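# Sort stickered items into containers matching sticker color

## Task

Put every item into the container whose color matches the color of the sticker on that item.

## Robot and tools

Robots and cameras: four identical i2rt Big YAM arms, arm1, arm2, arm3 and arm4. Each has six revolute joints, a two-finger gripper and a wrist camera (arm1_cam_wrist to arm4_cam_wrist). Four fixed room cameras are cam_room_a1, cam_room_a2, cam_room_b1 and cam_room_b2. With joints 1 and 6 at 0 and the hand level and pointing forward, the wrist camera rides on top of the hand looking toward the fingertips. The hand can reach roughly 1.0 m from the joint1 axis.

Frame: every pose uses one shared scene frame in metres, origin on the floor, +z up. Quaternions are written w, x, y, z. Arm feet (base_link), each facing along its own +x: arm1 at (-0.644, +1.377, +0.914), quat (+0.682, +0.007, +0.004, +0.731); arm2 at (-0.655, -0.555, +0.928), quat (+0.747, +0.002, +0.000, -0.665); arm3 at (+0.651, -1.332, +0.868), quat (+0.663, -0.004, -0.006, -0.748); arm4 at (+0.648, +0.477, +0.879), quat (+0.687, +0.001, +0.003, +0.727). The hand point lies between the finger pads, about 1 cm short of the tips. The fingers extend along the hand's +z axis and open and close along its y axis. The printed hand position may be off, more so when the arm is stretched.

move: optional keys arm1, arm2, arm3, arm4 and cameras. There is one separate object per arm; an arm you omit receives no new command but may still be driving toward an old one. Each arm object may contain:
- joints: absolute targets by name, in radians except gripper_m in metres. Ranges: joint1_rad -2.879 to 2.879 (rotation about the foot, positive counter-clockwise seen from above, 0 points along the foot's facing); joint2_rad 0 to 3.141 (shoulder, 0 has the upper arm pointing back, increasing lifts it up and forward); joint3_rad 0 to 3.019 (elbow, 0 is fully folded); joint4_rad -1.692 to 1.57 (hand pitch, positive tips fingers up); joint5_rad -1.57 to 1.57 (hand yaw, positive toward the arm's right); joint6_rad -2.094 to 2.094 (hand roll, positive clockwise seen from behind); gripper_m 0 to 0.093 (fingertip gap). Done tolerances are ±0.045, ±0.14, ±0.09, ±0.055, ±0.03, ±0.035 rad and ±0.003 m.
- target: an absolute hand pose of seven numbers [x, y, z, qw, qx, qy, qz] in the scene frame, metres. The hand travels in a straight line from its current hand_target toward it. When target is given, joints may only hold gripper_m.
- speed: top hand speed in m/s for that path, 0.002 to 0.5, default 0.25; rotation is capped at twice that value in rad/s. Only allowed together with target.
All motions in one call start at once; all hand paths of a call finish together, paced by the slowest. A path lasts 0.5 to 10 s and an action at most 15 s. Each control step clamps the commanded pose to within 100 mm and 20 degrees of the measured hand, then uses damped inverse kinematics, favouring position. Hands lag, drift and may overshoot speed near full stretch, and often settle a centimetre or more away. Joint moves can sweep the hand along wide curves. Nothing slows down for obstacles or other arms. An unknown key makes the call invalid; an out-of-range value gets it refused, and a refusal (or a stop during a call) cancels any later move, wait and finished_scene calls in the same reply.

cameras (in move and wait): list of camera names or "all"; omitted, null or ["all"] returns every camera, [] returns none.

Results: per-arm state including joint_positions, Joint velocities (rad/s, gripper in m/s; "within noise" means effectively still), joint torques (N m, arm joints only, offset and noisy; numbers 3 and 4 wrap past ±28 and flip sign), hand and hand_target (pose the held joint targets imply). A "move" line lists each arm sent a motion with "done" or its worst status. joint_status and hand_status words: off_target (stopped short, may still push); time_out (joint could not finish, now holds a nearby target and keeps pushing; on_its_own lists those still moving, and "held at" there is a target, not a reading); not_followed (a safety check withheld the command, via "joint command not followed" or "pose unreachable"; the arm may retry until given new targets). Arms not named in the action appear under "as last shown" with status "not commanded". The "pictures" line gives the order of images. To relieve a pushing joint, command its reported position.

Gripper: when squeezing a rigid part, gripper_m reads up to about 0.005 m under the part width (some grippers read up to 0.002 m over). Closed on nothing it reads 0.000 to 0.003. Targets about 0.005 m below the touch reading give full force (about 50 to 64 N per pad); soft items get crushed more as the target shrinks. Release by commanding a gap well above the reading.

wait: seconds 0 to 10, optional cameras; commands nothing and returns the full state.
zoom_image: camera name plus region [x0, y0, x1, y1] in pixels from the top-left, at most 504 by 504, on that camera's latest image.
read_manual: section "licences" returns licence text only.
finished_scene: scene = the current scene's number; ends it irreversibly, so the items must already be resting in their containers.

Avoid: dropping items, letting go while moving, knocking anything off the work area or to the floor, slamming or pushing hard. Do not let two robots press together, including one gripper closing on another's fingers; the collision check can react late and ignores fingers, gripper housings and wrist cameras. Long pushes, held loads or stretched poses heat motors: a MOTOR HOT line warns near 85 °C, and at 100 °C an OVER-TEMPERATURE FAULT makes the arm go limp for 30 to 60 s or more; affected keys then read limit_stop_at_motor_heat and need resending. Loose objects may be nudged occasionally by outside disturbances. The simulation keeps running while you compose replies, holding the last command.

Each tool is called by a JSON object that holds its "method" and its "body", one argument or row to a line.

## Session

{"method": "move", "body": {
  "arm1": {"joints":{"joint1_rad":1.50,"joint2_rad":1.51,"joint3_rad":1.47,"joint4_rad":-0.865,"joint5_rad":0,"joint6_rad":0,"gripper_m":0.093}},
  "arm2": {"joints":{"joint1_rad":-1.687,"joint2_rad":1.51,"joint3_rad":1.47,"joint4_rad":-0.865,"joint5_rad":0,"joint6_rad":0,"gripper_m":0.093}},
  "arm3": {"joints":{"joint1_rad":1.691,"joint2_rad":1.51,"joint3_rad":1.47,"joint4_rad":-0.865,"joint5_rad":0,"joint6_rad":0,"gripper_m":0.093}},
  "arm4": {"joints":{"joint1_rad":-1.627,"joint2_rad":1.51,"joint3_rad":1.47,"joint4_rad":-0.865,"joint5_rad":0,"joint6_rad":0,"gripper_m":0.093}}
}}

Scene clock: 1.93 s.
Joint torques (N m): arm1=[-2.67 -13.51 13.67 1.68 0.04 -0.04] | arm2=[1.32 -16.44 12.36 2.19 -0.04 -0.08] | arm3=[1.03 -16.62 10.59 1.44 0.12 -0.09] | arm4=[1.32 -17.73 10.58 1.31 0.03 0.15]
Motor temperatures (°C): arm1=[20 23 27 23 21 21 21] | arm2=[23 24 26 22 22 20 23] | arm3=[24 23 24 23 24 23 23] | arm4=[22 22 23 22 24 21 24]
Heat: arm1: hottest joint3_rad 27 °C; arm2: hottest joint3_rad 26 °C; arm3: hottest joint1_rad 24 °C; arm4: hottest joint5_rad 24 °C.
move: arm1 done; arm2 done; arm3 done; arm4 done
Joint velocities: within noise
arm1.joint_positions: joint1_rad=+1.510 joint2_rad=+1.530 joint3_rad=+1.447 joint4_rad=-0.877 joint5_rad=-0.002 joint6_rad=+0.006 gripper_m=+0.09306
arm1.joint_status: all done
arm1.hand: x=-1.2353 y=+1.3721 z=+1.2022 quat_wxyz=(+0.002, +0.951, +0.001, -0.309) (m; scene frame)
arm1.hand_target: x=-1.2391 y=+1.3782 z=+1.2272 quat_wxyz=(-0.002, +0.943, -0.001, -0.334) (m; scene frame)
arm1.hand_status: not commanded
arm2.joint_positions: joint1_rad=-1.695 joint2_rad=+1.513 joint3_rad=+1.463 joint4_rad=-0.871 joint5_rad=+0.000 joint6_rad=+0.014 gripper_m=+0.09310
arm2.joint_status: all done
arm2.hand: x=-1.2537 y=-0.5515 z=+1.2247 quat_wxyz=(+0.001, -0.948, +0.010, +0.318) (m; scene frame)
arm2.hand_target: x=-1.2557 y=-0.5563 z=+1.2309 quat_wxyz=(+0.001, -0.945, -0.001, +0.326) (m; scene frame)
arm2.hand_status: not commanded
arm3.joint_positions: joint1_rad=+1.691 joint2_rad=+1.519 joint3_rad=+1.460 joint4_rad=-0.872 joint5_rad=-0.002 joint6_rad=+0.005 gripper_m=+0.09306
arm3.joint_status: all done
arm3.hand: x=+1.2489 y=-1.3283 z=+1.1605 quat_wxyz=(-0.315, +0.000, -0.949, +0.005) (m; scene frame)
arm3.hand_target: x=+1.2508 y=-1.3283 z=+1.1720 quat_wxyz=(-0.327, +0.002, -0.945, +0.007) (m; scene frame)
arm3.hand_status: not commanded
arm4.joint_positions: joint1_rad=-1.633 joint2_rad=+1.527 joint3_rad=+1.450 joint4_rad=-0.874 joint5_rad=+0.001 joint6_rad=-0.011 gripper_m=+0.09311
arm4.joint_status: all done
arm4.hand: x=+1.2459 y=+0.4741 z=+1.1589 quat_wxyz=(-0.303, +0.003, -0.953, +0.005) (m; scene frame)
arm4.hand_target: x=+1.2496 y=+0.4780 z=+1.1804 quat_wxyz=(-0.325, +0.001, -0.946, +0.002) (m; scene frame)
arm4.hand_status: not commanded
pictures: arm1_cam_wrist, arm2_cam_wrist, arm3_cam_wrist, arm4_cam_wrist, cam_room_a1, cam_room_a2, cam_room_b1, cam_room_b2
Images, in order (width x height): arm1_cam_wrist 672x504, arm2_cam_wrist 672x504, arm3_cam_wrist 672x504, arm4_cam_wrist 672x504, cam_room_a1 672x504, cam_room_a2 672x504, cam_room_b1 672x504, cam_room_b2 672x504.

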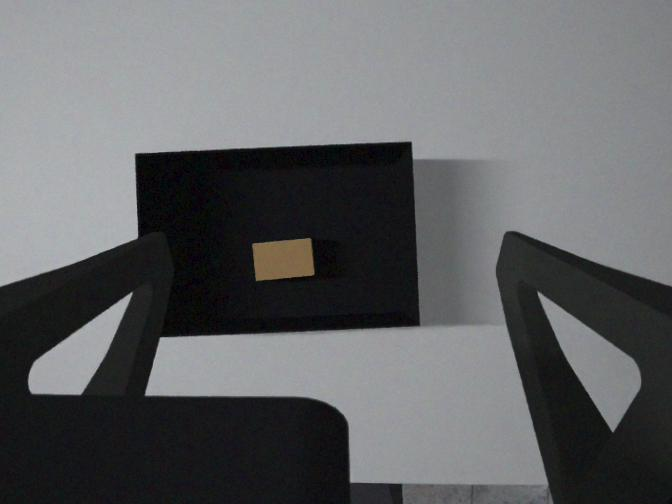

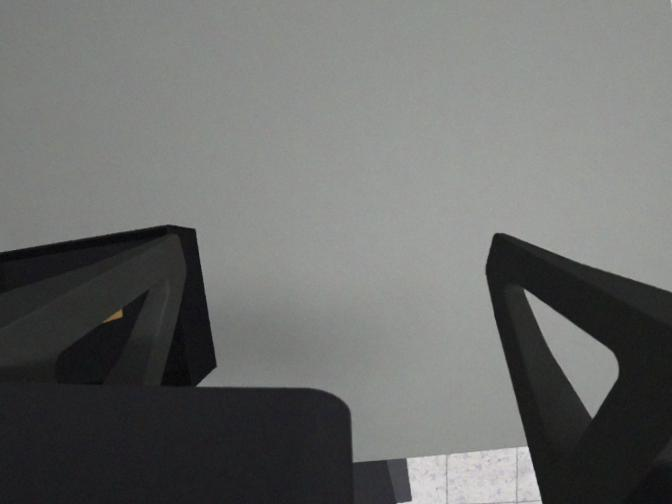

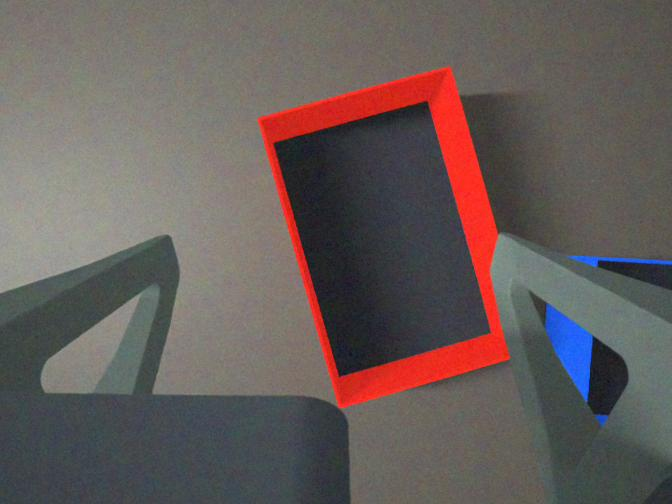

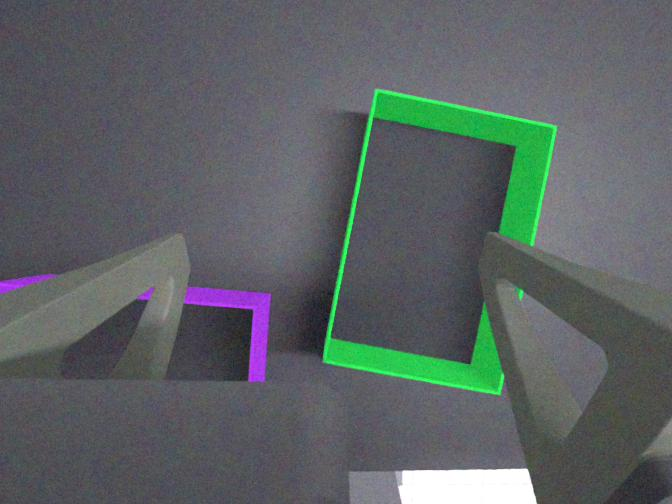

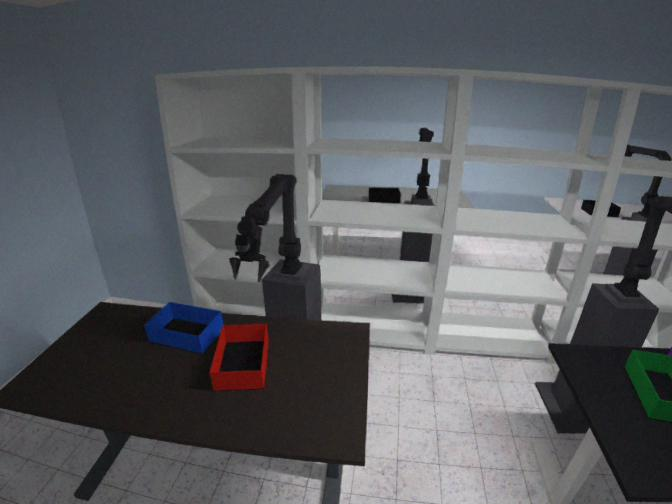

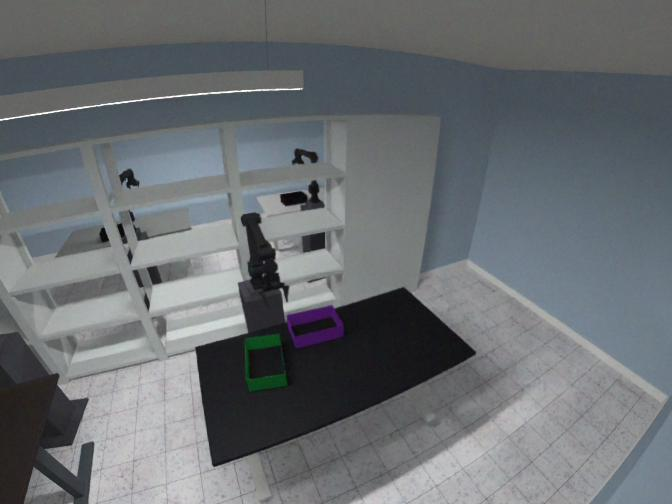

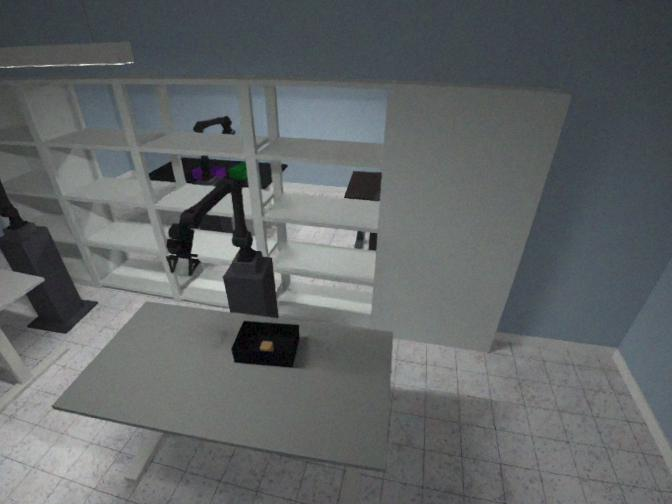

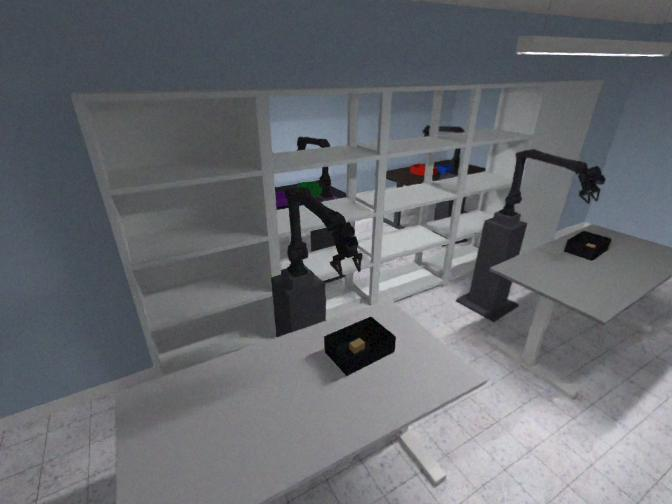

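{"method": "zoom_image", "body": {
  "camera": "cam_room_b1",
  "region": [225, 310, 310, 375]
}}

{"method": "zoom_image", "body": {
  "camera": "cam_room_b2",
  "region": [315, 310, 405, 380]
}}

{"method": "zoom_image", "body": {
  "camera": "cam_room_b2",
  "region": [555, 220, 625, 270]
}}

{"method": "zoom_image", "body": {
  "camera": "arm2_cam_wrist",
  "region": [0, 220, 230, 400]
}}

Scaled by 5.929.

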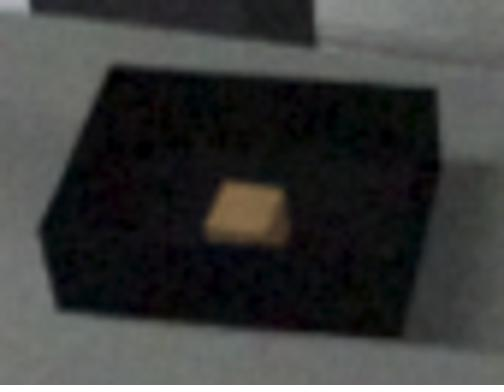

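Scaled by 5.600.

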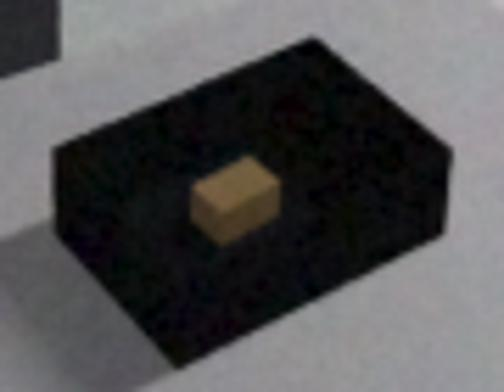

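Scaled by 7.200.

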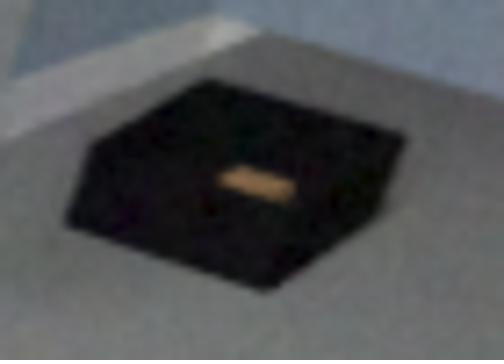

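Scaled by 2.191.

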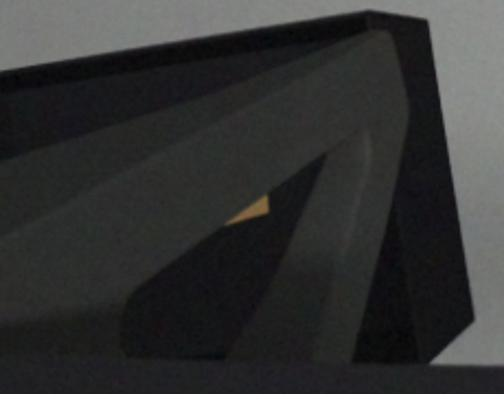

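{"method": "move", "body": {
  "arm1": {"target":[-1.205,1.323,0.878,0.007,0.984,0.038,-0.174],"speed":0.35},
  "arm2": {"target":[-1.13,-0.836,0.95,0.042,0.955,0.238,-0.169],"speed":0.35},
  "cameras": ["arm1_cam_wrist","arm2_cam_wrist"]
}}

Scene clock: 25.03 s.
Joint torques (N m): arm1=[-0.62 -14.1 8.55 1.47 0 0.13] | arm2=[0.03 -16.09 9.39 2.07 -0.08 0.21] | arm3=[1.03 -16.79 10.63 1.5 0.12 -0.1] | arm4=[1.14 -17.85 10.66 1.11 0.07 0.15]
Motor temperatures (°C): arm1=[20 24 30 23 21 21 21] | arm2=[23 25 29 22 22 20 23] | arm3=[24 24 26 23 24 23 23] | arm4=[22 23 27 22 24 21 24]
Heat: arm1: hottest joint3_rad 30 °C; arm2: hottest joint3_rad 29 °C; arm3: hottest joint3_rad 26 °C; arm4: hottest joint3_rad 27 °C.
move: arm1 off_target; arm2 done
Joint velocities: within noise
arm1.joint_positions: joint1_rad=+1.593 joint2_rad=+1.932 joint3_rad=+1.115 joint4_rad=-0.449 joint5_rad=+0.004 joint6_rad=+0.013 gripper_m=+0.09306
arm1.joint_status: not commanded
arm1.hand: x=-1.1966 y=+1.3284 z=+0.8699 quat_wxyz=(+0.004, +0.987, +0.038, -0.159) (m; scene frame)
arm1.hand_target: x=-1.2048 y=+1.3230 z=+0.8781 quat_wxyz=(+0.007, +0.984, +0.038, -0.174) (m; scene frame)
arm1.hand_status: off_target (0.013 m and 1.8 deg from the pose sent, 0.329 m and 16.4 deg at the start)
arm2.joint_positions: joint1_rad=-1.140 joint2_rad=+1.760 joint3_rad=+1.112 joint4_rad=-0.577 joint5_rad=+0.018 joint6_rad=+0.034 gripper_m=+0.09310
arm2.joint_status: not commanded
arm2.hand: x=-1.1244 y=-0.8377 z=+0.9540 quat_wxyz=(-0.040, -0.953, -0.249, +0.166) (m; scene frame)
arm2.hand_target: x=-1.1299 y=-0.8359 z=+0.9501 quat_wxyz=(-0.042, -0.955, -0.238, +0.169) (m; scene frame)
arm2.hand_status: done (0.007 m and 1.4 deg from the pose sent, 0.414 m and 33.7 deg at the start)
arm3, arm4: as last shown
pictures: arm1_cam_wrist, arm2_cam_wrist
Images, in order (width x height): arm1_cam_wrist 672x504, arm2_cam_wrist 672x504.

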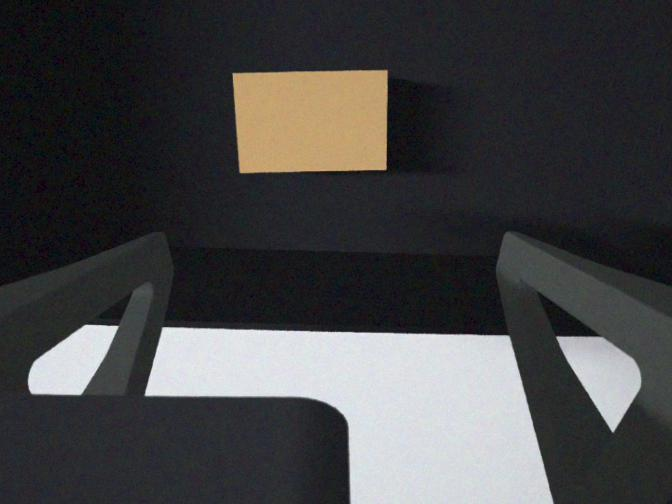

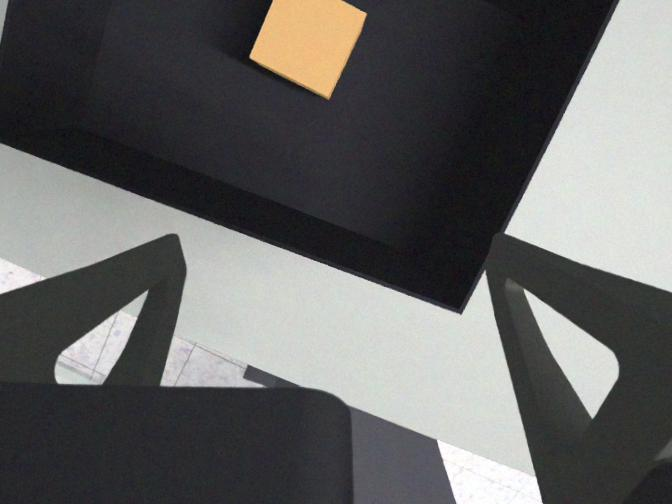

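{"method": "move", "body": {
  "arm1": {"target":[-1.237,1.312,0.753,0.007,0.984,0.038,-0.174],"speed":0.2},
  "arm2": {"target":[-1.163,-0.889,0.87,0.007,0.984,0.037,-0.174],"speed":0.3},
  "cameras": ["arm1_cam_wrist","arm2_cam_wrist"]
}}

Scene clock: 43.80 s.
Joint torques (N m): arm1=[-0.62 -15.15 9.32 1.46 0.08 0.1] | arm2=[1.08 -17.67 12.16 1.44 0.37 0.22] | arm3=[1.2 -16.67 10.66 1.5 0.12 -0.1] | arm4=[1.2 -17.73 10.74 1.29 0.07 0.13]
Motor temperatures (°C): arm1=[20 24 31 23 21 21 21] | arm2=[23 25 30 22 22 20 23] | arm3=[24 25 28 23 24 23 23] | arm4=[22 24 30 22 24 21 24]
Heat: arm1: hottest joint3_rad 31 °C; arm2: hottest joint3_rad 30 °C; arm3: hottest joint3_rad 28 °C; arm4: hottest joint3_rad 30 °C.
move: arm1 off_target; arm2 off_target
Joint velocities: within noise
arm1.joint_positions: joint1_rad=+1.606 joint2_rad=+2.232 joint3_rad=+1.192 joint4_rad=-0.241 joint5_rad=+0.006 joint6_rad=+0.029 gripper_m=+0.09306
arm1.joint_status: not commanded
arm1.hand: x=-1.2153 y=+1.3201 z=+0.7457 quat_wxyz=(+0.005, +0.988, +0.037, -0.152) (m; scene frame)
arm1.hand_target: x=-1.2363 y=+1.3120 z=+0.7538 quat_wxyz=(+0.007, +0.984, +0.038, -0.174) (m; scene frame)
arm1.hand_status: off_target (0.024 m and 2.6 deg from the pose sent, 0.125 m and 1.7 deg at the start)
arm2.joint_positions: joint1_rad=-1.059 joint2_rad=+2.014 joint3_rad=+1.244 joint4_rad=-0.519 joint5_rad=+0.176 joint6_rad=+0.515 gripper_m=+0.09310
arm2.joint_status: not commanded
arm2.hand: x=-1.1477 y=-0.8759 z=+0.8700 quat_wxyz=(-0.001, -0.986, -0.044, +0.164) (m; scene frame)
arm2.hand_target: x=-1.1622 y=-0.8886 z=+0.8704 quat_wxyz=(-0.007, -0.984, -0.037, +0.174) (m; scene frame)
arm2.hand_status: off_target (0.020 m and 1.6 deg from the pose sent, 0.106 m and 24.9 deg at the start)
arm3, arm4: as last shown
pictures: arm1_cam_wrist, arm2_cam_wrist
Images, in order (width x height): arm1_cam_wrist 672x504, arm2_cam_wrist 672x504.

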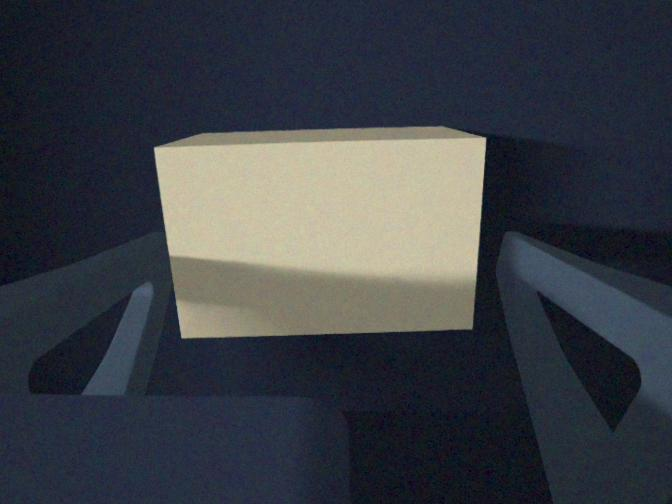

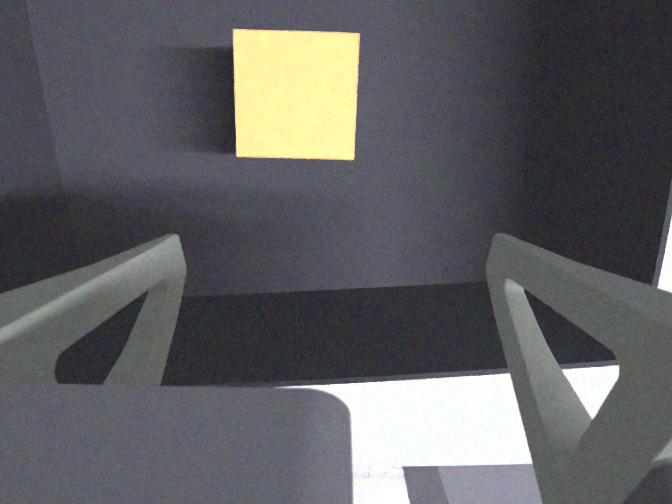

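{"method": "move", "body": {
  "arm1": {"joints":{"gripper_m":0.061}},
  "arm2": {"target":[-1.199,-0.906,0.748,0.007,0.984,0.037,-0.174],"speed":0.2},
  "cameras": ["arm1_cam_wrist","arm2_cam_wrist"]
}}

{"method": "move", "body": {
  "arm1": {"target":[-1.225,1.312,0.95,0.007,0.984,0.038,-0.174],"speed":0.35},
  "arm2": {"joints":{"gripper_m":0.044}},
  "cameras": ["arm2_cam_wrist"]
}}

{"method": "move", "body": {
  "arm1": {"joints":{"joint2_rad":0.88,"joint3_rad":0.9,"joint4_rad":0.2,"joint5_rad":0,"joint6_rad":0}},
  "arm2": {"target":[-1.18,-0.89,0.90,0.007,0.984,0.037,-0.174],"speed":0.35},
  "cameras": ["arm1_cam_wrist","cam_room_b1","cam_room_b2"]
}}

{"method": "move", "body": {
  "arm2": {"joints":{"joint2_rad":0.88,"joint3_rad":0.9,"joint4_rad":0.2,"joint5_rad":0,"joint6_rad":0}},
  "cameras": ["arm1_cam_wrist","arm2_cam_wrist","cam_room_b1","cam_room_b2"]
}}

{"method": "zoom_image", "body": {
  "camera": "cam_room_b2",
  "region": [240, 120, 440, 270]
}}

{"method": "zoom_image", "body": {
  "camera": "cam_room_b1",
  "region": [170, 120, 330, 240]
}}

Scene clock: 64.57 s.
Joint torques (N m): arm1=[-1.38 -15.21 9.25 1.58 0.12 0.13] | arm2=[0.09 -20.89 10.39 1.88 0.21 0.1] | arm3=[1.03 -16.79 10.62 1.48 0.12 -0.1] | arm4=[0.91 -18.08 10.77 1.25 0.05 0.18]
Motor temperatures (°C): arm1=[20 25 31 23 21 21 21] | arm2=[23 26 30 22 22 20 23] | arm3=[24 25 29 23 24 23 23] | arm4=[22 24 32 22 24 21 24]
Heat: arm1: hottest joint3_rad 31 °C; arm2: hottest joint3_rad 30 °C; arm3: hottest joint3_rad 29 °C; arm4: hottest joint3_rad 32 °C.
move: arm1 off_target; arm2 off_target
Joint velocities: within noise
arm1.joint_positions: joint1_rad=+1.606 joint2_rad=+2.232 joint3_rad=+1.192 joint4_rad=-0.241 joint5_rad=+0.006 joint6_rad=+0.029 gripper_m=+0.06869
arm1.joint_status: gripper_m off_target (ended at +0.06872, target +0.06100)
arm1.hand: x=-1.2153 y=+1.3202 z=+0.7457 quat_wxyz=(+0.005, +0.988, +0.037, -0.152) (m; scene frame)
arm1.hand_target: x=-1.2363 y=+1.3121 z=+0.7538 quat_wxyz=(+0.007, +0.984, +0.038, -0.174) (m; scene frame)
arm1.hand_status: not commanded
arm2.joint_positions: joint1_rad=-1.059 joint2_rad=+2.324 joint3_rad=+1.407 joint4_rad=-0.381 joint5_rad=+0.177 joint6_rad=+0.516 gripper_m=+0.09310
arm2.joint_status: not commanded
arm2.hand: x=-1.1807 y=-0.8996 z=+0.7488 quat_wxyz=(+0.002, -0.986, -0.044, +0.160) (m; scene frame)
arm2.hand_target: x=-1.1984 y=-0.9055 z=+0.7487 quat_wxyz=(-0.007, -0.984, -0.037, +0.174) (m; scene frame)
arm2.hand_status: off_target (0.019 m and 2.0 deg from the pose sent, 0.136 m and 1.6 deg at the start)
arm3, arm4: as last shown
pictures: arm1_cam_wrist, arm2_cam_wrist
Images, in order (width x height): arm1_cam_wrist 672x504, arm2_cam_wrist 672x504.

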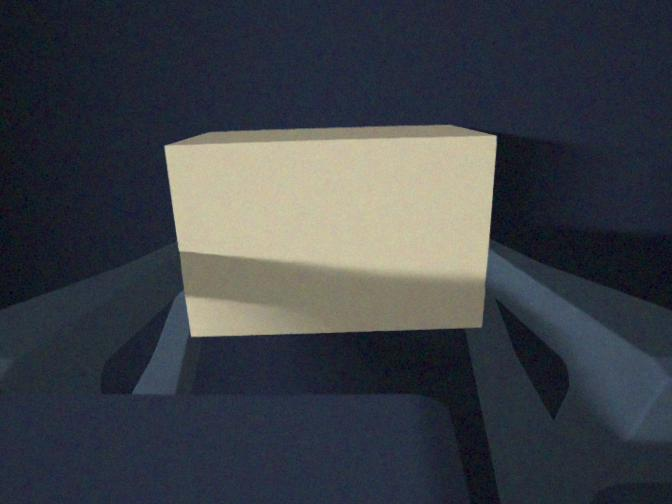

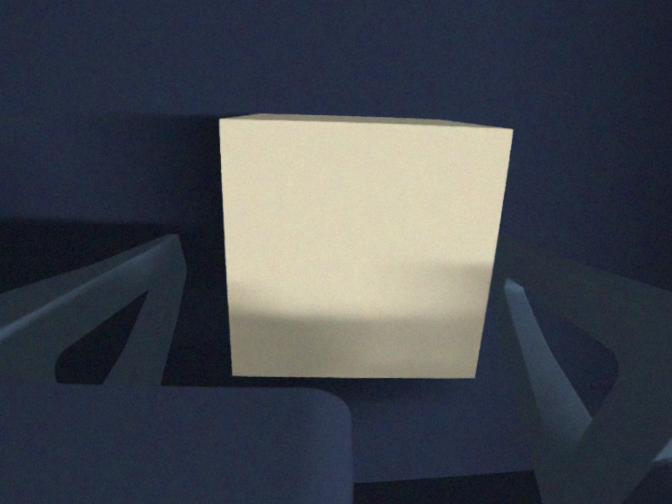

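Scene clock: 65.83 s.
Joint torques (N m): arm1=[-0.91 -12.81 12.52 0.66 0.11 0.11] | arm2=[0.15 -20.95 10.35 1.87 0.22 0.09] | arm3=[1.14 -16.67 10.63 1.5 0.12 -0.11] | arm4=[1.2 -17.73 10.73 1.29 0.06 0.14]
Motor temperatures (°C): arm1=[20 25 31 23 21 21 21] | arm2=[23 26 30 22 22 20 23] | arm3=[24 25 29 23 24 23 23] | arm4=[22 24 32 22 24 21 24]
Heat: arm1: hottest joint3_rad 31 °C; arm2: hottest joint3_rad 30 °C; arm3: hottest joint3_rad 29 °C; arm4: hottest joint3_rad 32 °C.
move: arm1 off_target; arm2 off_target
Joint velocities: within noise
arm1.joint_positions: joint1_rad=+1.606 joint2_rad=+1.837 joint3_rad=+1.201 joint4_rad=-0.623 joint5_rad=+0.006 joint6_rad=+0.030 gripper_m=+0.06870
arm1.joint_status: not commanded
arm1.hand: x=-1.2104 y=+1.3199 z=+0.9400 quat_wxyz=(+0.006, +0.986, +0.036, -0.163) (m; scene frame)
arm1.hand_target: x=-1.2243 y=+1.3121 z=+0.9501 quat_wxyz=(+0.007, +0.984, +0.038, -0.174) (m; scene frame)
arm1.hand_status: off_target (0.019 m and 1.3 deg from the pose sent, 0.205 m and 2.6 deg at the start)
arm2.joint_positions: joint1_rad=-1.059 joint2_rad=+2.324 joint3_rad=+1.407 joint4_rad=-0.380 joint5_rad=+0.176 joint6_rad=+0.516 gripper_m=+0.05302
arm2.joint_status: gripper_m off_target (ended at +0.05305, target +0.04400)
arm2.hand: x=-1.1809 y=-0.8999 z=+0.7490 quat_wxyz=(+0.001, -0.986, -0.044, +0.161) (m; scene frame)
arm2.hand_target: x=-1.1984 y=-0.9055 z=+0.7487 quat_wxyz=(-0.007, -0.984, -0.037, +0.174) (m; scene frame)
arm2.hand_status: not commanded
arm3, arm4: as last shown
pictures: arm2_cam_wrist
Images, in order (width x height): arm2_cam_wrist 672x504.

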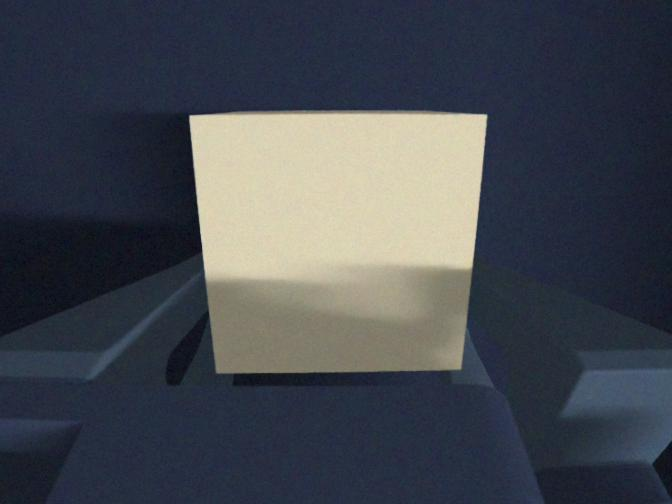

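Scene clock: 67.47 s.
Joint torques (N m): arm1=[-0.62 -1.2 13.11 2.18 -0.05 -0.08] | arm2=[-0.09 -18.67 8.68 0.92 0.16 0.05] | arm3=[1.14 -16.91 10.63 1.52 0.12 -0.1] | arm4=[1.03 -18.02 10.66 1.28 0.03 0.14]
Motor temperatures (°C): arm1=[20 25 31 23 21 21 21] | arm2=[23 26 30 22 22 20 23] | arm3=[24 25 29 23 24 23 23] | arm4=[22 24 32 22 24 21 24]
Heat: arm1: hottest joint3_rad 31 °C; arm2: hottest joint3_rad 30 °C; arm3: hottest joint3_rad 29 °C; arm4: hottest joint3_rad 32 °C.
move: arm1 done; arm2 off_target
Joint velocities: within noise
arm1.joint_positions: joint1_rad=+1.606 joint2_rad=+0.873 joint3_rad=+0.888 joint4_rad=+0.187 joint5_rad=+0.002 joint6_rad=+0.008 gripper_m=+0.06870
arm1.joint_status: all done
arm1.hand: x=-1.0867 y=+1.3296 z=+1.4400 quat_wxyz=(+0.042, +0.626, +0.031, -0.778) (m; scene frame)
arm1.hand_target: x=-1.0874 y=+1.3241 z=+1.4478 quat_wxyz=(+0.044, +0.618, +0.037, -0.784) (m; scene frame)
arm1.hand_status: not commanded
arm2.joint_positions: joint1_rad=-1.061 joint2_rad=+1.994 joint3_rad=+1.362 joint4_rad=-0.588 joint5_rad=+0.176 joint6_rad=+0.516 gripper_m=+0.05302
arm2.joint_status: not commanded
arm2.hand: x=-1.1843 y=-0.9006 z=+0.9201 quat_wxyz=(-0.020, -0.980, -0.039, +0.192) (m; scene frame)
arm2.hand_target: x=-1.1797 y=-0.8898 z=+0.9005 quat_wxyz=(-0.007, -0.984, -0.037, +0.174) (m; scene frame)
arm2.hand_status: off_target (0.023 m and 2.6 deg from the pose sent, 0.151 m and 2.0 deg at the start)
arm3, arm4: as last shown
pictures: arm1_cam_wrist, cam_room_b1, cam_room_b2
Images, in order (width x height): arm1_cam_wrist 672x504, cam_room_b1 672x504, cam_room_b2 672x504.

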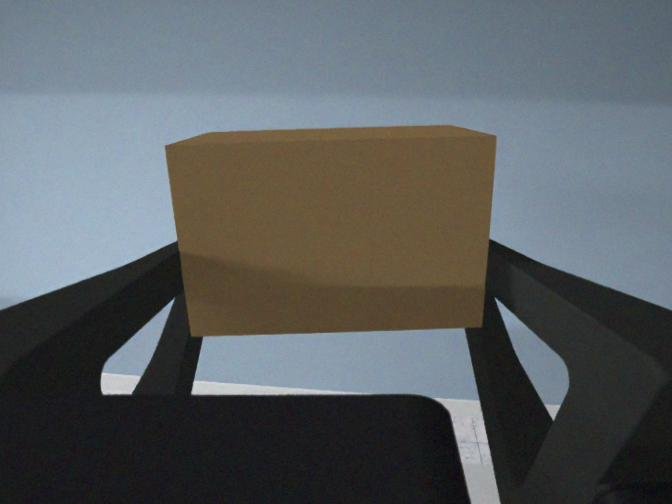

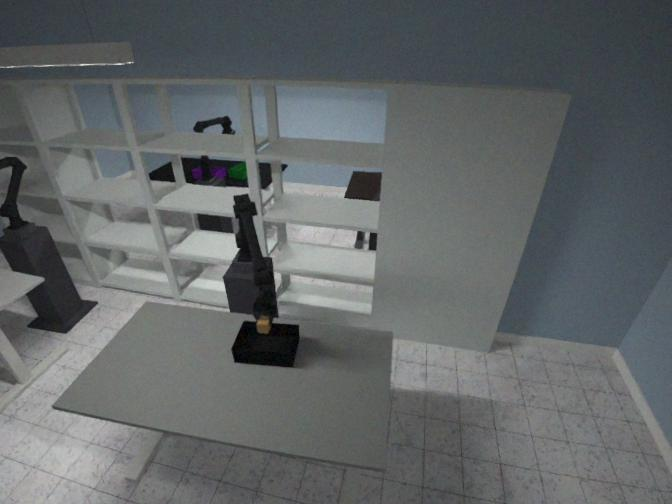

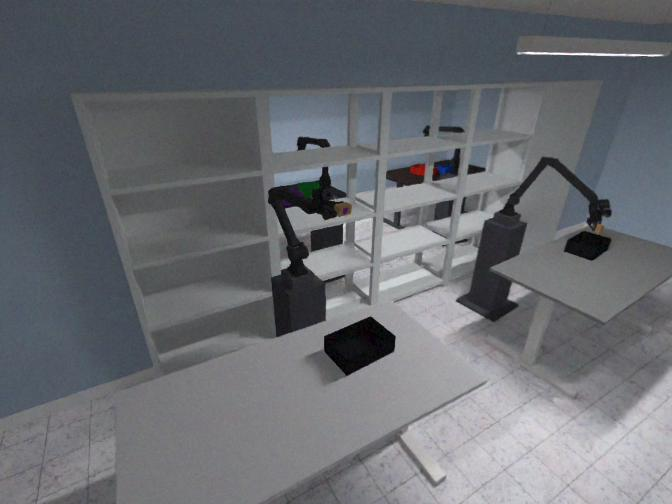

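Scene clock: 69.20 s.
Joint torques (N m): arm1=[-0.79 -1.03 13.35 2.18 -0.01 0] | arm2=[0.15 -5.6 11.37 2.84 -0.17 -0.08] | arm3=[1.14 -16.73 10.63 1.51 0.12 -0.11] | arm4=[1.2 -17.9 10.71 1.32 0.07 0.14]
Motor temperatures (°C): arm1=[20 25 31 23 21 21 21] | arm2=[23 26 30 22 22 20 23] | arm3=[24 25 29 23 24 23 23] | arm4=[22 24 32 22 24 21 24]
Heat: arm1: hottest joint3_rad 31 °C; arm2: hottest joint3_rad 30 °C; arm3: hottest joint3_rad 29 °C; arm4: hottest joint3_rad 32 °C.
move: arm2 done
Joint velocities: within noise
arm1, arm3, arm4: as last shown
arm2.joint_positions: joint1_rad=-1.063 joint2_rad=+0.874 joint3_rad=+0.910 joint4_rad=+0.189 joint5_rad=+0.003 joint6_rad=+0.014 gripper_m=+0.05302
arm2.joint_status: all done
arm2.hand: x=-1.0238 y=-0.8209 z=+1.4594 quat_wxyz=(-0.244, -0.596, -0.187, +0.742) (m; scene frame)
arm2.hand_target: x=-1.0274 y=-0.8198 z=+1.4533 quat_wxyz=(-0.236, -0.597, -0.191, +0.743) (m; scene frame)
arm2.hand_status: not commanded
pictures: arm1_cam_wrist, arm2_cam_wrist, cam_room_b1, cam_room_b2
Images, in order (width x height): arm1_cam_wrist 672x504, arm2_cam_wrist 672x504, cam_room_b1 672x504, cam_room_b2 672x504.

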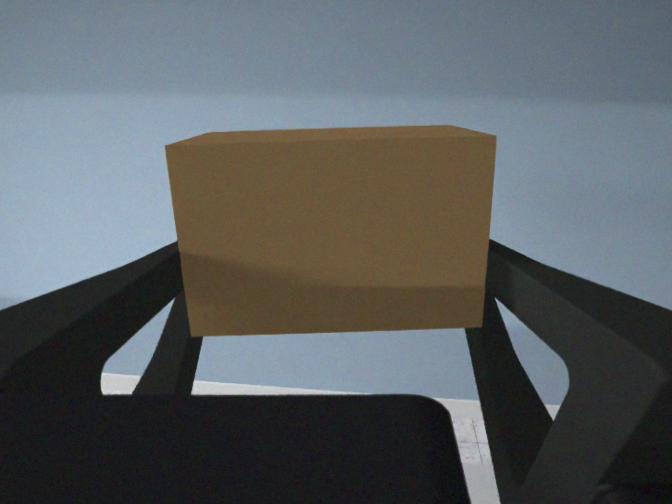

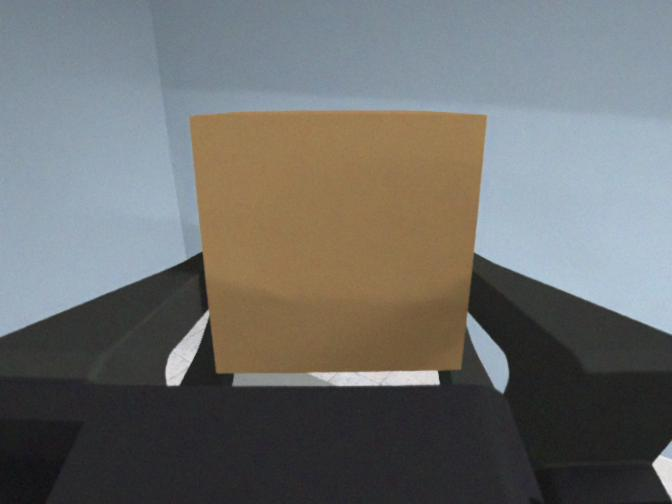

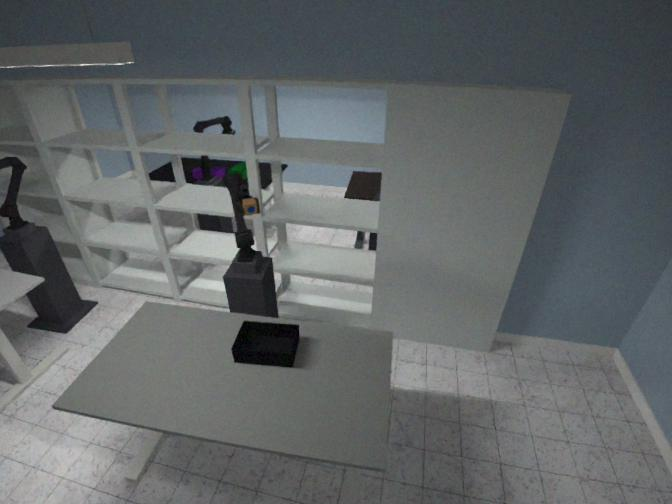

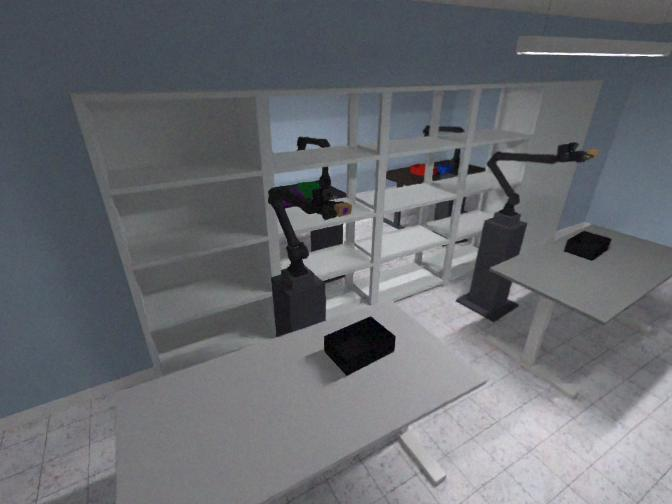

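Scaled by 2.520.

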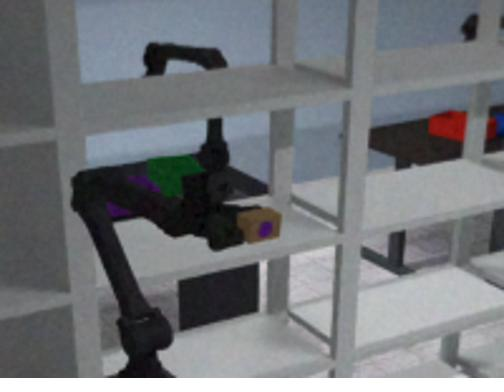

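Scaled by 3.150.

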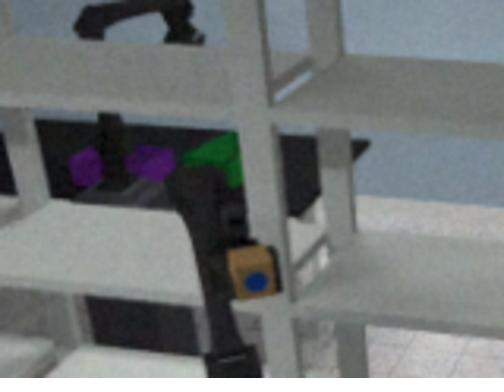

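{"method": "move", "body": {
  "arm1": {"joints":{"joint1_rad":-2.248,"joint2_rad":0.88,"joint3_rad":0.9,"joint4_rad":-1.25,"joint5_rad":0,"joint6_rad":0}},
  "arm2": {"joints":{"joint1_rad":0.921,"joint2_rad":0.88,"joint3_rad":0.9,"joint4_rad":-1.25,"joint5_rad":0,"joint6_rad":0}},
  "arm3": {"joints":{"joint1_rad":0.975}},
  "arm4": {"joints":{"joint1_rad":-1.173}},
  "cameras": ["arm3_cam_wrist","arm4_cam_wrist"]
}}

{"method": "move", "body": {
  "arm1": {"target":[0.01,0.923,1.09,0.1657,0.2945,0.9397,-0.0519],"speed":0.4},
  "arm2": {"target":[0.01,-0.949,1.09,-0.1675,-0.2599,-0.9499,0.0458],"speed":0.4},
  "arm3": {"joints":{"joint2_rad":0.88,"joint3_rad":0.9,"joint4_rad":-1.25,"joint5_rad":0,"joint6_rad":0}},
  "arm4": {"joints":{"joint1_rad":0.903,"joint2_rad":0.88,"joint3_rad":0.9,"joint4_rad":-1.25,"joint5_rad":0,"joint6_rad":0}},
  "cameras": []
}}

{"method": "move", "body": {
  "arm1": {"target":[0.01,0.923,1.003,0.1657,0.2945,0.9397,-0.0519],"speed":0.15},
  "arm2": {"target":[0.01,-0.949,1.004,-0.1675,-0.2599,-0.9499,0.0458],"speed":0.15},
  "arm3": {"joints":{"joint1_rad":-1.99}},
  "cameras": ["arm1_cam_wrist","arm2_cam_wrist"]
}}

Scene clock: 87.03 s.
Joint torques (N m): arm1=[-2.26 -1.79 12.21 0.68 -0.02 -0.02] | arm2=[0.91 -4.89 10.65 0.99 0.06 -0.04] | arm3=[1.44 -16.62 10.66 1.54 -0.05 -0.1] | arm4=[0.91 -17.44 10.55 1.18 0.1 0.12]
Motor temperatures (°C): arm1=[20 25 31 23 21 21 22] | arm2=[23 25 32 22 22 20 24] | arm3=[24 25 30 23 24 23 23] | arm4=[22 25 33 22 24 21 24]
Heat: arm1: hottest joint3_rad 31 °C; arm2: hottest joint3_rad 32 °C; arm3: hottest joint3_rad 30 °C; arm4: hottest joint3_rad 33 °C.
move: arm1 done; arm2 done; arm3 done; arm4 done
Joint velocities: within noise
arm1.joint_positions: joint1_rad=-2.244 joint2_rad=+0.883 joint3_rad=+0.888 joint4_rad=-1.241 joint5_rad=+0.002 joint6_rad=+0.006 gripper_m=+0.06882
arm1.joint_status: all done
arm1.hand: x=-0.3966 y=+1.2076 z=+1.1453 quat_wxyz=(-0.151, -0.296, -0.942, +0.051) (m; scene frame)
arm1.hand_target: x=-0.3966 y=+1.2064 z=+1.1513 quat_wxyz=(-0.154, -0.295, -0.941, +0.052) (m; scene frame)
arm1.hand_status: not commanded
arm2.joint_positions: joint1_rad=+0.919 joint2_rad=+0.877 joint3_rad=+0.909 joint4_rad=-1.238 joint5_rad=-0.002 joint6_rad=+0.012 gripper_m=+0.05302
arm2.joint_status: all done
arm2.hand: x=-0.3965 y=-0.7098 z=+1.1754 quat_wxyz=(-0.175, -0.266, -0.947, +0.044) (m; scene frame)
arm2.hand_target: x=-0.4000 y=-0.7073 z=+1.1699 quat_wxyz=(-0.164, -0.260, -0.951, +0.043) (m; scene frame)
arm2.hand_status: not commanded
arm3.joint_positions: joint1_rad=+0.970 joint2_rad=+1.519 joint3_rad=+1.460 joint4_rad=-0.872 joint5_rad=+0.002 joint6_rad=+0.005 gripper_m=+0.09306
arm3.joint_status: all done
arm3.hand: x=+1.0992 y=-1.7234 z=+1.1658 quat_wxyz=(-0.297, -0.336, -0.886, +0.117) (m; scene frame)
arm3.hand_target: x=+1.1029 y=-1.7220 z=+1.1772 quat_wxyz=(-0.309, -0.329, -0.884, +0.120) (m; scene frame)
arm3.hand_status: not commanded
arm4.joint_positions: joint1_rad=-1.172 joint2_rad=+1.527 joint3_rad=+1.450 joint4_rad=-0.874 joint5_rad=-0.001 joint6_rad=-0.011 gripper_m=+0.09311
arm4.joint_status: all done
arm4.hand: x=+1.1854 y=+0.7401 z=+1.1582 quat_wxyz=(-0.295, +0.220, -0.927, -0.066) (m; scene frame)
arm4.hand_target: x=+1.1889 y=+0.7414 z=+1.1798 quat_wxyz=(-0.316, +0.213, -0.922, -0.073) (m; scene frame)
arm4.hand_status: not commanded
pictures: arm3_cam_wrist, arm4_cam_wrist
Images, in order (width x height): arm3_cam_wrist 672x504, arm4_cam_wrist 672x504.

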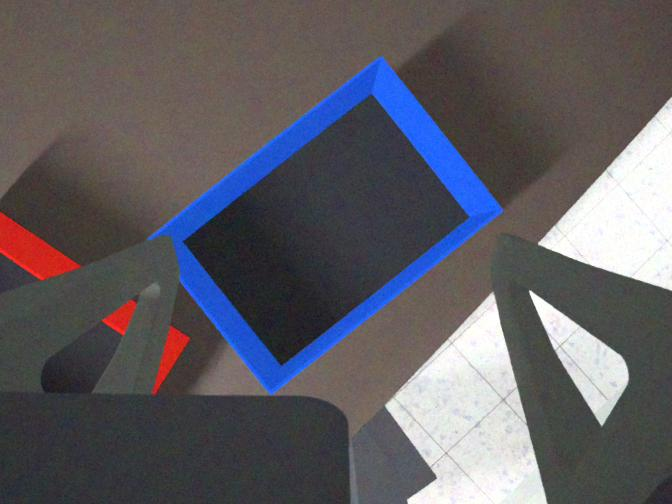

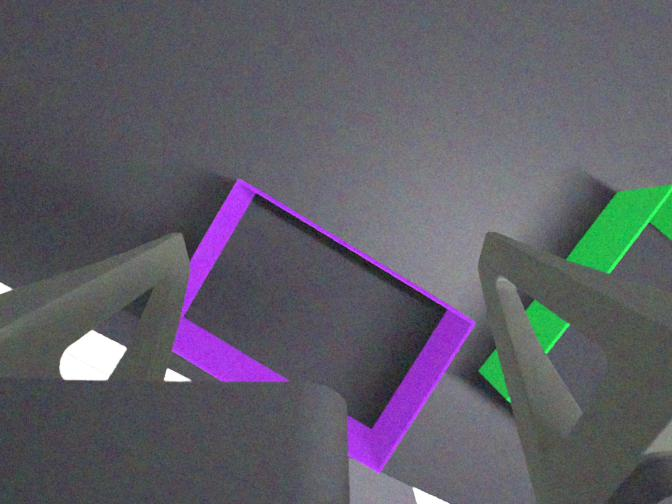

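Scene clock: 89.37 s.
Joint torques (N m): arm1=[-2.08 -21.54 17.09 0.58 -0.06 0.04] | arm2=[0.97 -23.65 16.65 0.87 0.16 -0.04] | arm3=[1.61 -3.72 9.03 0.61 -0.05 -0.1] | arm4=[0.79 -5.19 8.95 0.27 0.12 0.14]
Motor temperatures (°C): arm1=[20 25 32 23 21 21 22] | arm2=[23 25 33 22 22 20 24] | arm3=[24 25 30 23 24 23 23] | arm4=[22 25 33 22 24 21 24]
Heat: arm1: hottest joint3_rad 32 °C; arm2: hottest joint3_rad 33 °C; arm3: hottest joint3_rad 30 °C; arm4: hottest joint3_rad 33 °C.
move: arm1 off_target; arm2 off_target; arm3 done; arm4 done
Joint velocities: within noise
arm1.joint_positions: joint1_rad=-2.244 joint2_rad=+2.298 joint3_rad=+2.368 joint4_rad=-1.329 joint5_rad=-0.005 joint6_rad=+0.006 gripper_m=+0.06882
arm1.joint_status: not commanded
arm1.hand: x=+0.0013 y=+0.9336 z=+1.0639 quat_wxyz=(-0.141, -0.296, -0.944, +0.044) (m; scene frame)
arm1.hand_target: x=+0.0085 y=+0.9239 z=+1.0900 quat_wxyz=(-0.166, -0.295, -0.940, +0.052) (m; scene frame)
arm1.hand_status: off_target (0.030 m and 3.0 deg from the pose sent, 0.499 m and 1.8 deg at the start)
arm2.joint_positions: joint1_rad=+0.919 joint2_rad=+2.198 joint3_rad=+2.162 joint4_rad=-1.214 joint5_rad=+0.000 joint6_rad=+0.012 gripper_m=+0.05302
arm2.joint_status: not commanded
arm2.hand: x=-0.0033 y=-0.9430 z=+1.0782 quat_wxyz=(-0.155, -0.267, -0.950, +0.040) (m; scene frame)
arm2.hand_target: x=+0.0090 y=-0.9485 z=+1.0901 quat_wxyz=(-0.169, -0.260, -0.950, +0.046) (m; scene frame)
arm2.hand_status: off_target (0.019 m and 1.8 deg from the pose sent, 0.479 m and 1.2 deg at the start)
arm3.joint_positions: joint1_rad=+0.970 joint2_rad=+0.876 joint3_rad=+0.905 joint4_rad=-1.247 joint5_rad=+0.002 joint6_rad=+0.005 gripper_m=+0.09306
arm3.joint_status: all done
arm3.hand: x=+0.8741 y=-1.5260 z=+1.1158 quat_wxyz=(-0.167, -0.349, -0.920, +0.069) (m; scene frame)
arm3.hand_target: x=+0.8742 y=-1.5236 z=+1.1120 quat_wxyz=(-0.162, -0.345, -0.922, +0.066) (m; scene frame)
arm3.hand_status: not commanded
arm4.joint_positions: joint1_rad=+0.902 joint2_rad=+0.885 joint3_rad=+0.902 joint4_rad=-1.239 joint5_rad=-0.001 joint6_rad=-0.011 gripper_m=+0.09311
arm4.joint_status: all done
arm4.hand: x=+0.4033 y=+0.6512 z=+1.1219 quat_wxyz=(-0.050, +0.940, -0.292, -0.167) (m; scene frame)
arm4.hand_target: x=+0.4062 y=+0.6490 z=+1.1212 quat_wxyz=(-0.049, +0.940, -0.297, -0.163) (m; scene frame)
arm4.hand_status: not commanded
pictures: none
No camera images: "cameras" was empty.

Scene clock: 91.70 s.
Joint torques (N m): arm1=[-2.67 -20.6 10.15 1.47 -0.07 -0.04] | arm2=[1.08 -23.82 10.88 2.21 0.14 -0.06] | arm3=[0.67 -4.31 8.94 0.54 -0.04 -0.11] | arm4=[0.91 -5.01 8.69 0.18 0.13 0.14]
Motor temperatures (°C): arm1=[20 25 32 23 21 21 22] | arm2=[23 25 33 22 22 20 24] | arm3=[24 25 29 23 24 23 23] | arm4=[22 25 33 22 24 21 24]
Heat: arm1: hottest joint3_rad 32 °C; arm2: hottest joint3_rad 33 °C; arm3: hottest joint3_rad 29 °C; arm4: hottest joint3_rad 33 °C.
move: arm1 off_target; arm2 off_target; arm3 done
Joint velocities: within noise
arm1.joint_positions: joint1_rad=-2.244 joint2_rad=+2.297 joint3_rad=+2.229 joint4_rad=-1.131 joint5_rad=-0.005 joint6_rad=+0.006 gripper_m=+0.06882
arm1.joint_status: not commanded
arm1.hand: x=+0.0120 y=+0.9259 z=+1.0163 quat_wxyz=(-0.170, -0.294, -0.939, +0.053) (m; scene frame)
arm1.hand_target: x=+0.0098 y=+0.9230 z=+1.0032 quat_wxyz=(-0.166, -0.295, -0.940, +0.052) (m; scene frame)
arm1.hand_status: off_target (0.014 m and 0.5 deg from the pose sent, 0.063 m and 2.9 deg at the start)
arm2.joint_positions: joint1_rad=+0.919 joint2_rad=+2.227 joint3_rad=+2.062 joint4_rad=-1.045 joint5_rad=+0.000 joint6_rad=+0.012 gripper_m=+0.05302
arm2.joint_status: not commanded
arm2.hand: x=+0.0070 y=-0.9489 z=+1.0242 quat_wxyz=(-0.174, -0.266, -0.947, +0.045) (m; scene frame)
arm2.hand_target: x=+0.0094 y=-0.9488 z=+1.0042 quat_wxyz=(-0.168, -0.260, -0.950, +0.046) (m; scene frame)
arm2.hand_status: off_target (0.020 m and 1.1 deg from the pose sent, 0.076 m and 1.8 deg at the start)
arm3.joint_positions: joint1_rad=-1.981 joint2_rad=+0.879 joint3_rad=+0.905 joint4_rad=-1.247 joint5_rad=+0.002 joint6_rad=+0.005 gripper_m=+0.09306
arm3.joint_status: all done
arm3.hand: x=+0.3935 y=-1.1765 z=+1.1098 quat_wxyz=(+0.040, -0.950, +0.262, +0.166) (m; scene frame)
arm3.hand_target: x=+0.3963 y=-1.1753 z=+1.1066 quat_wxyz=(+0.039, -0.950, +0.264, +0.161) (m; scene frame)
arm3.hand_status: not commanded
arm4: as last shown
pictures: arm1_cam_wrist, arm2_cam_wrist
Images, in order (width x height): arm1_cam_wrist 672x504, arm2_cam_wrist 672x504.

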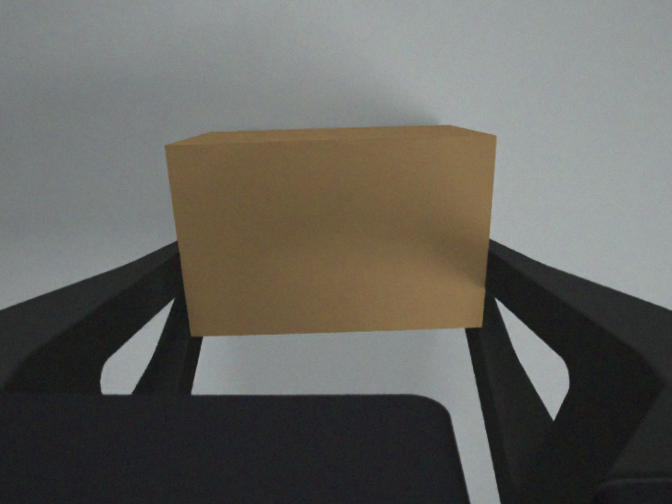

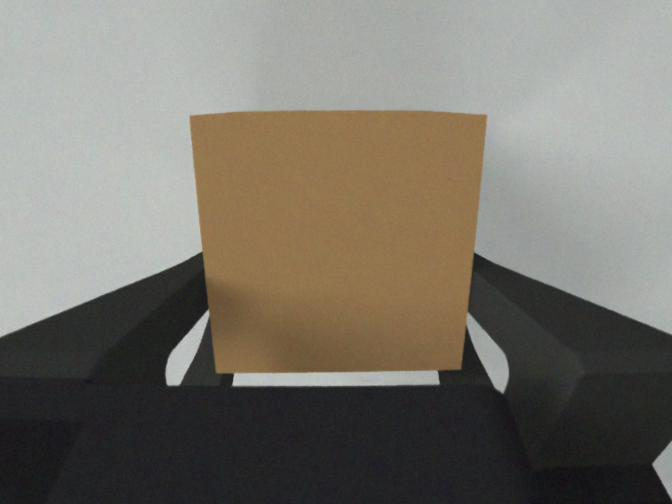

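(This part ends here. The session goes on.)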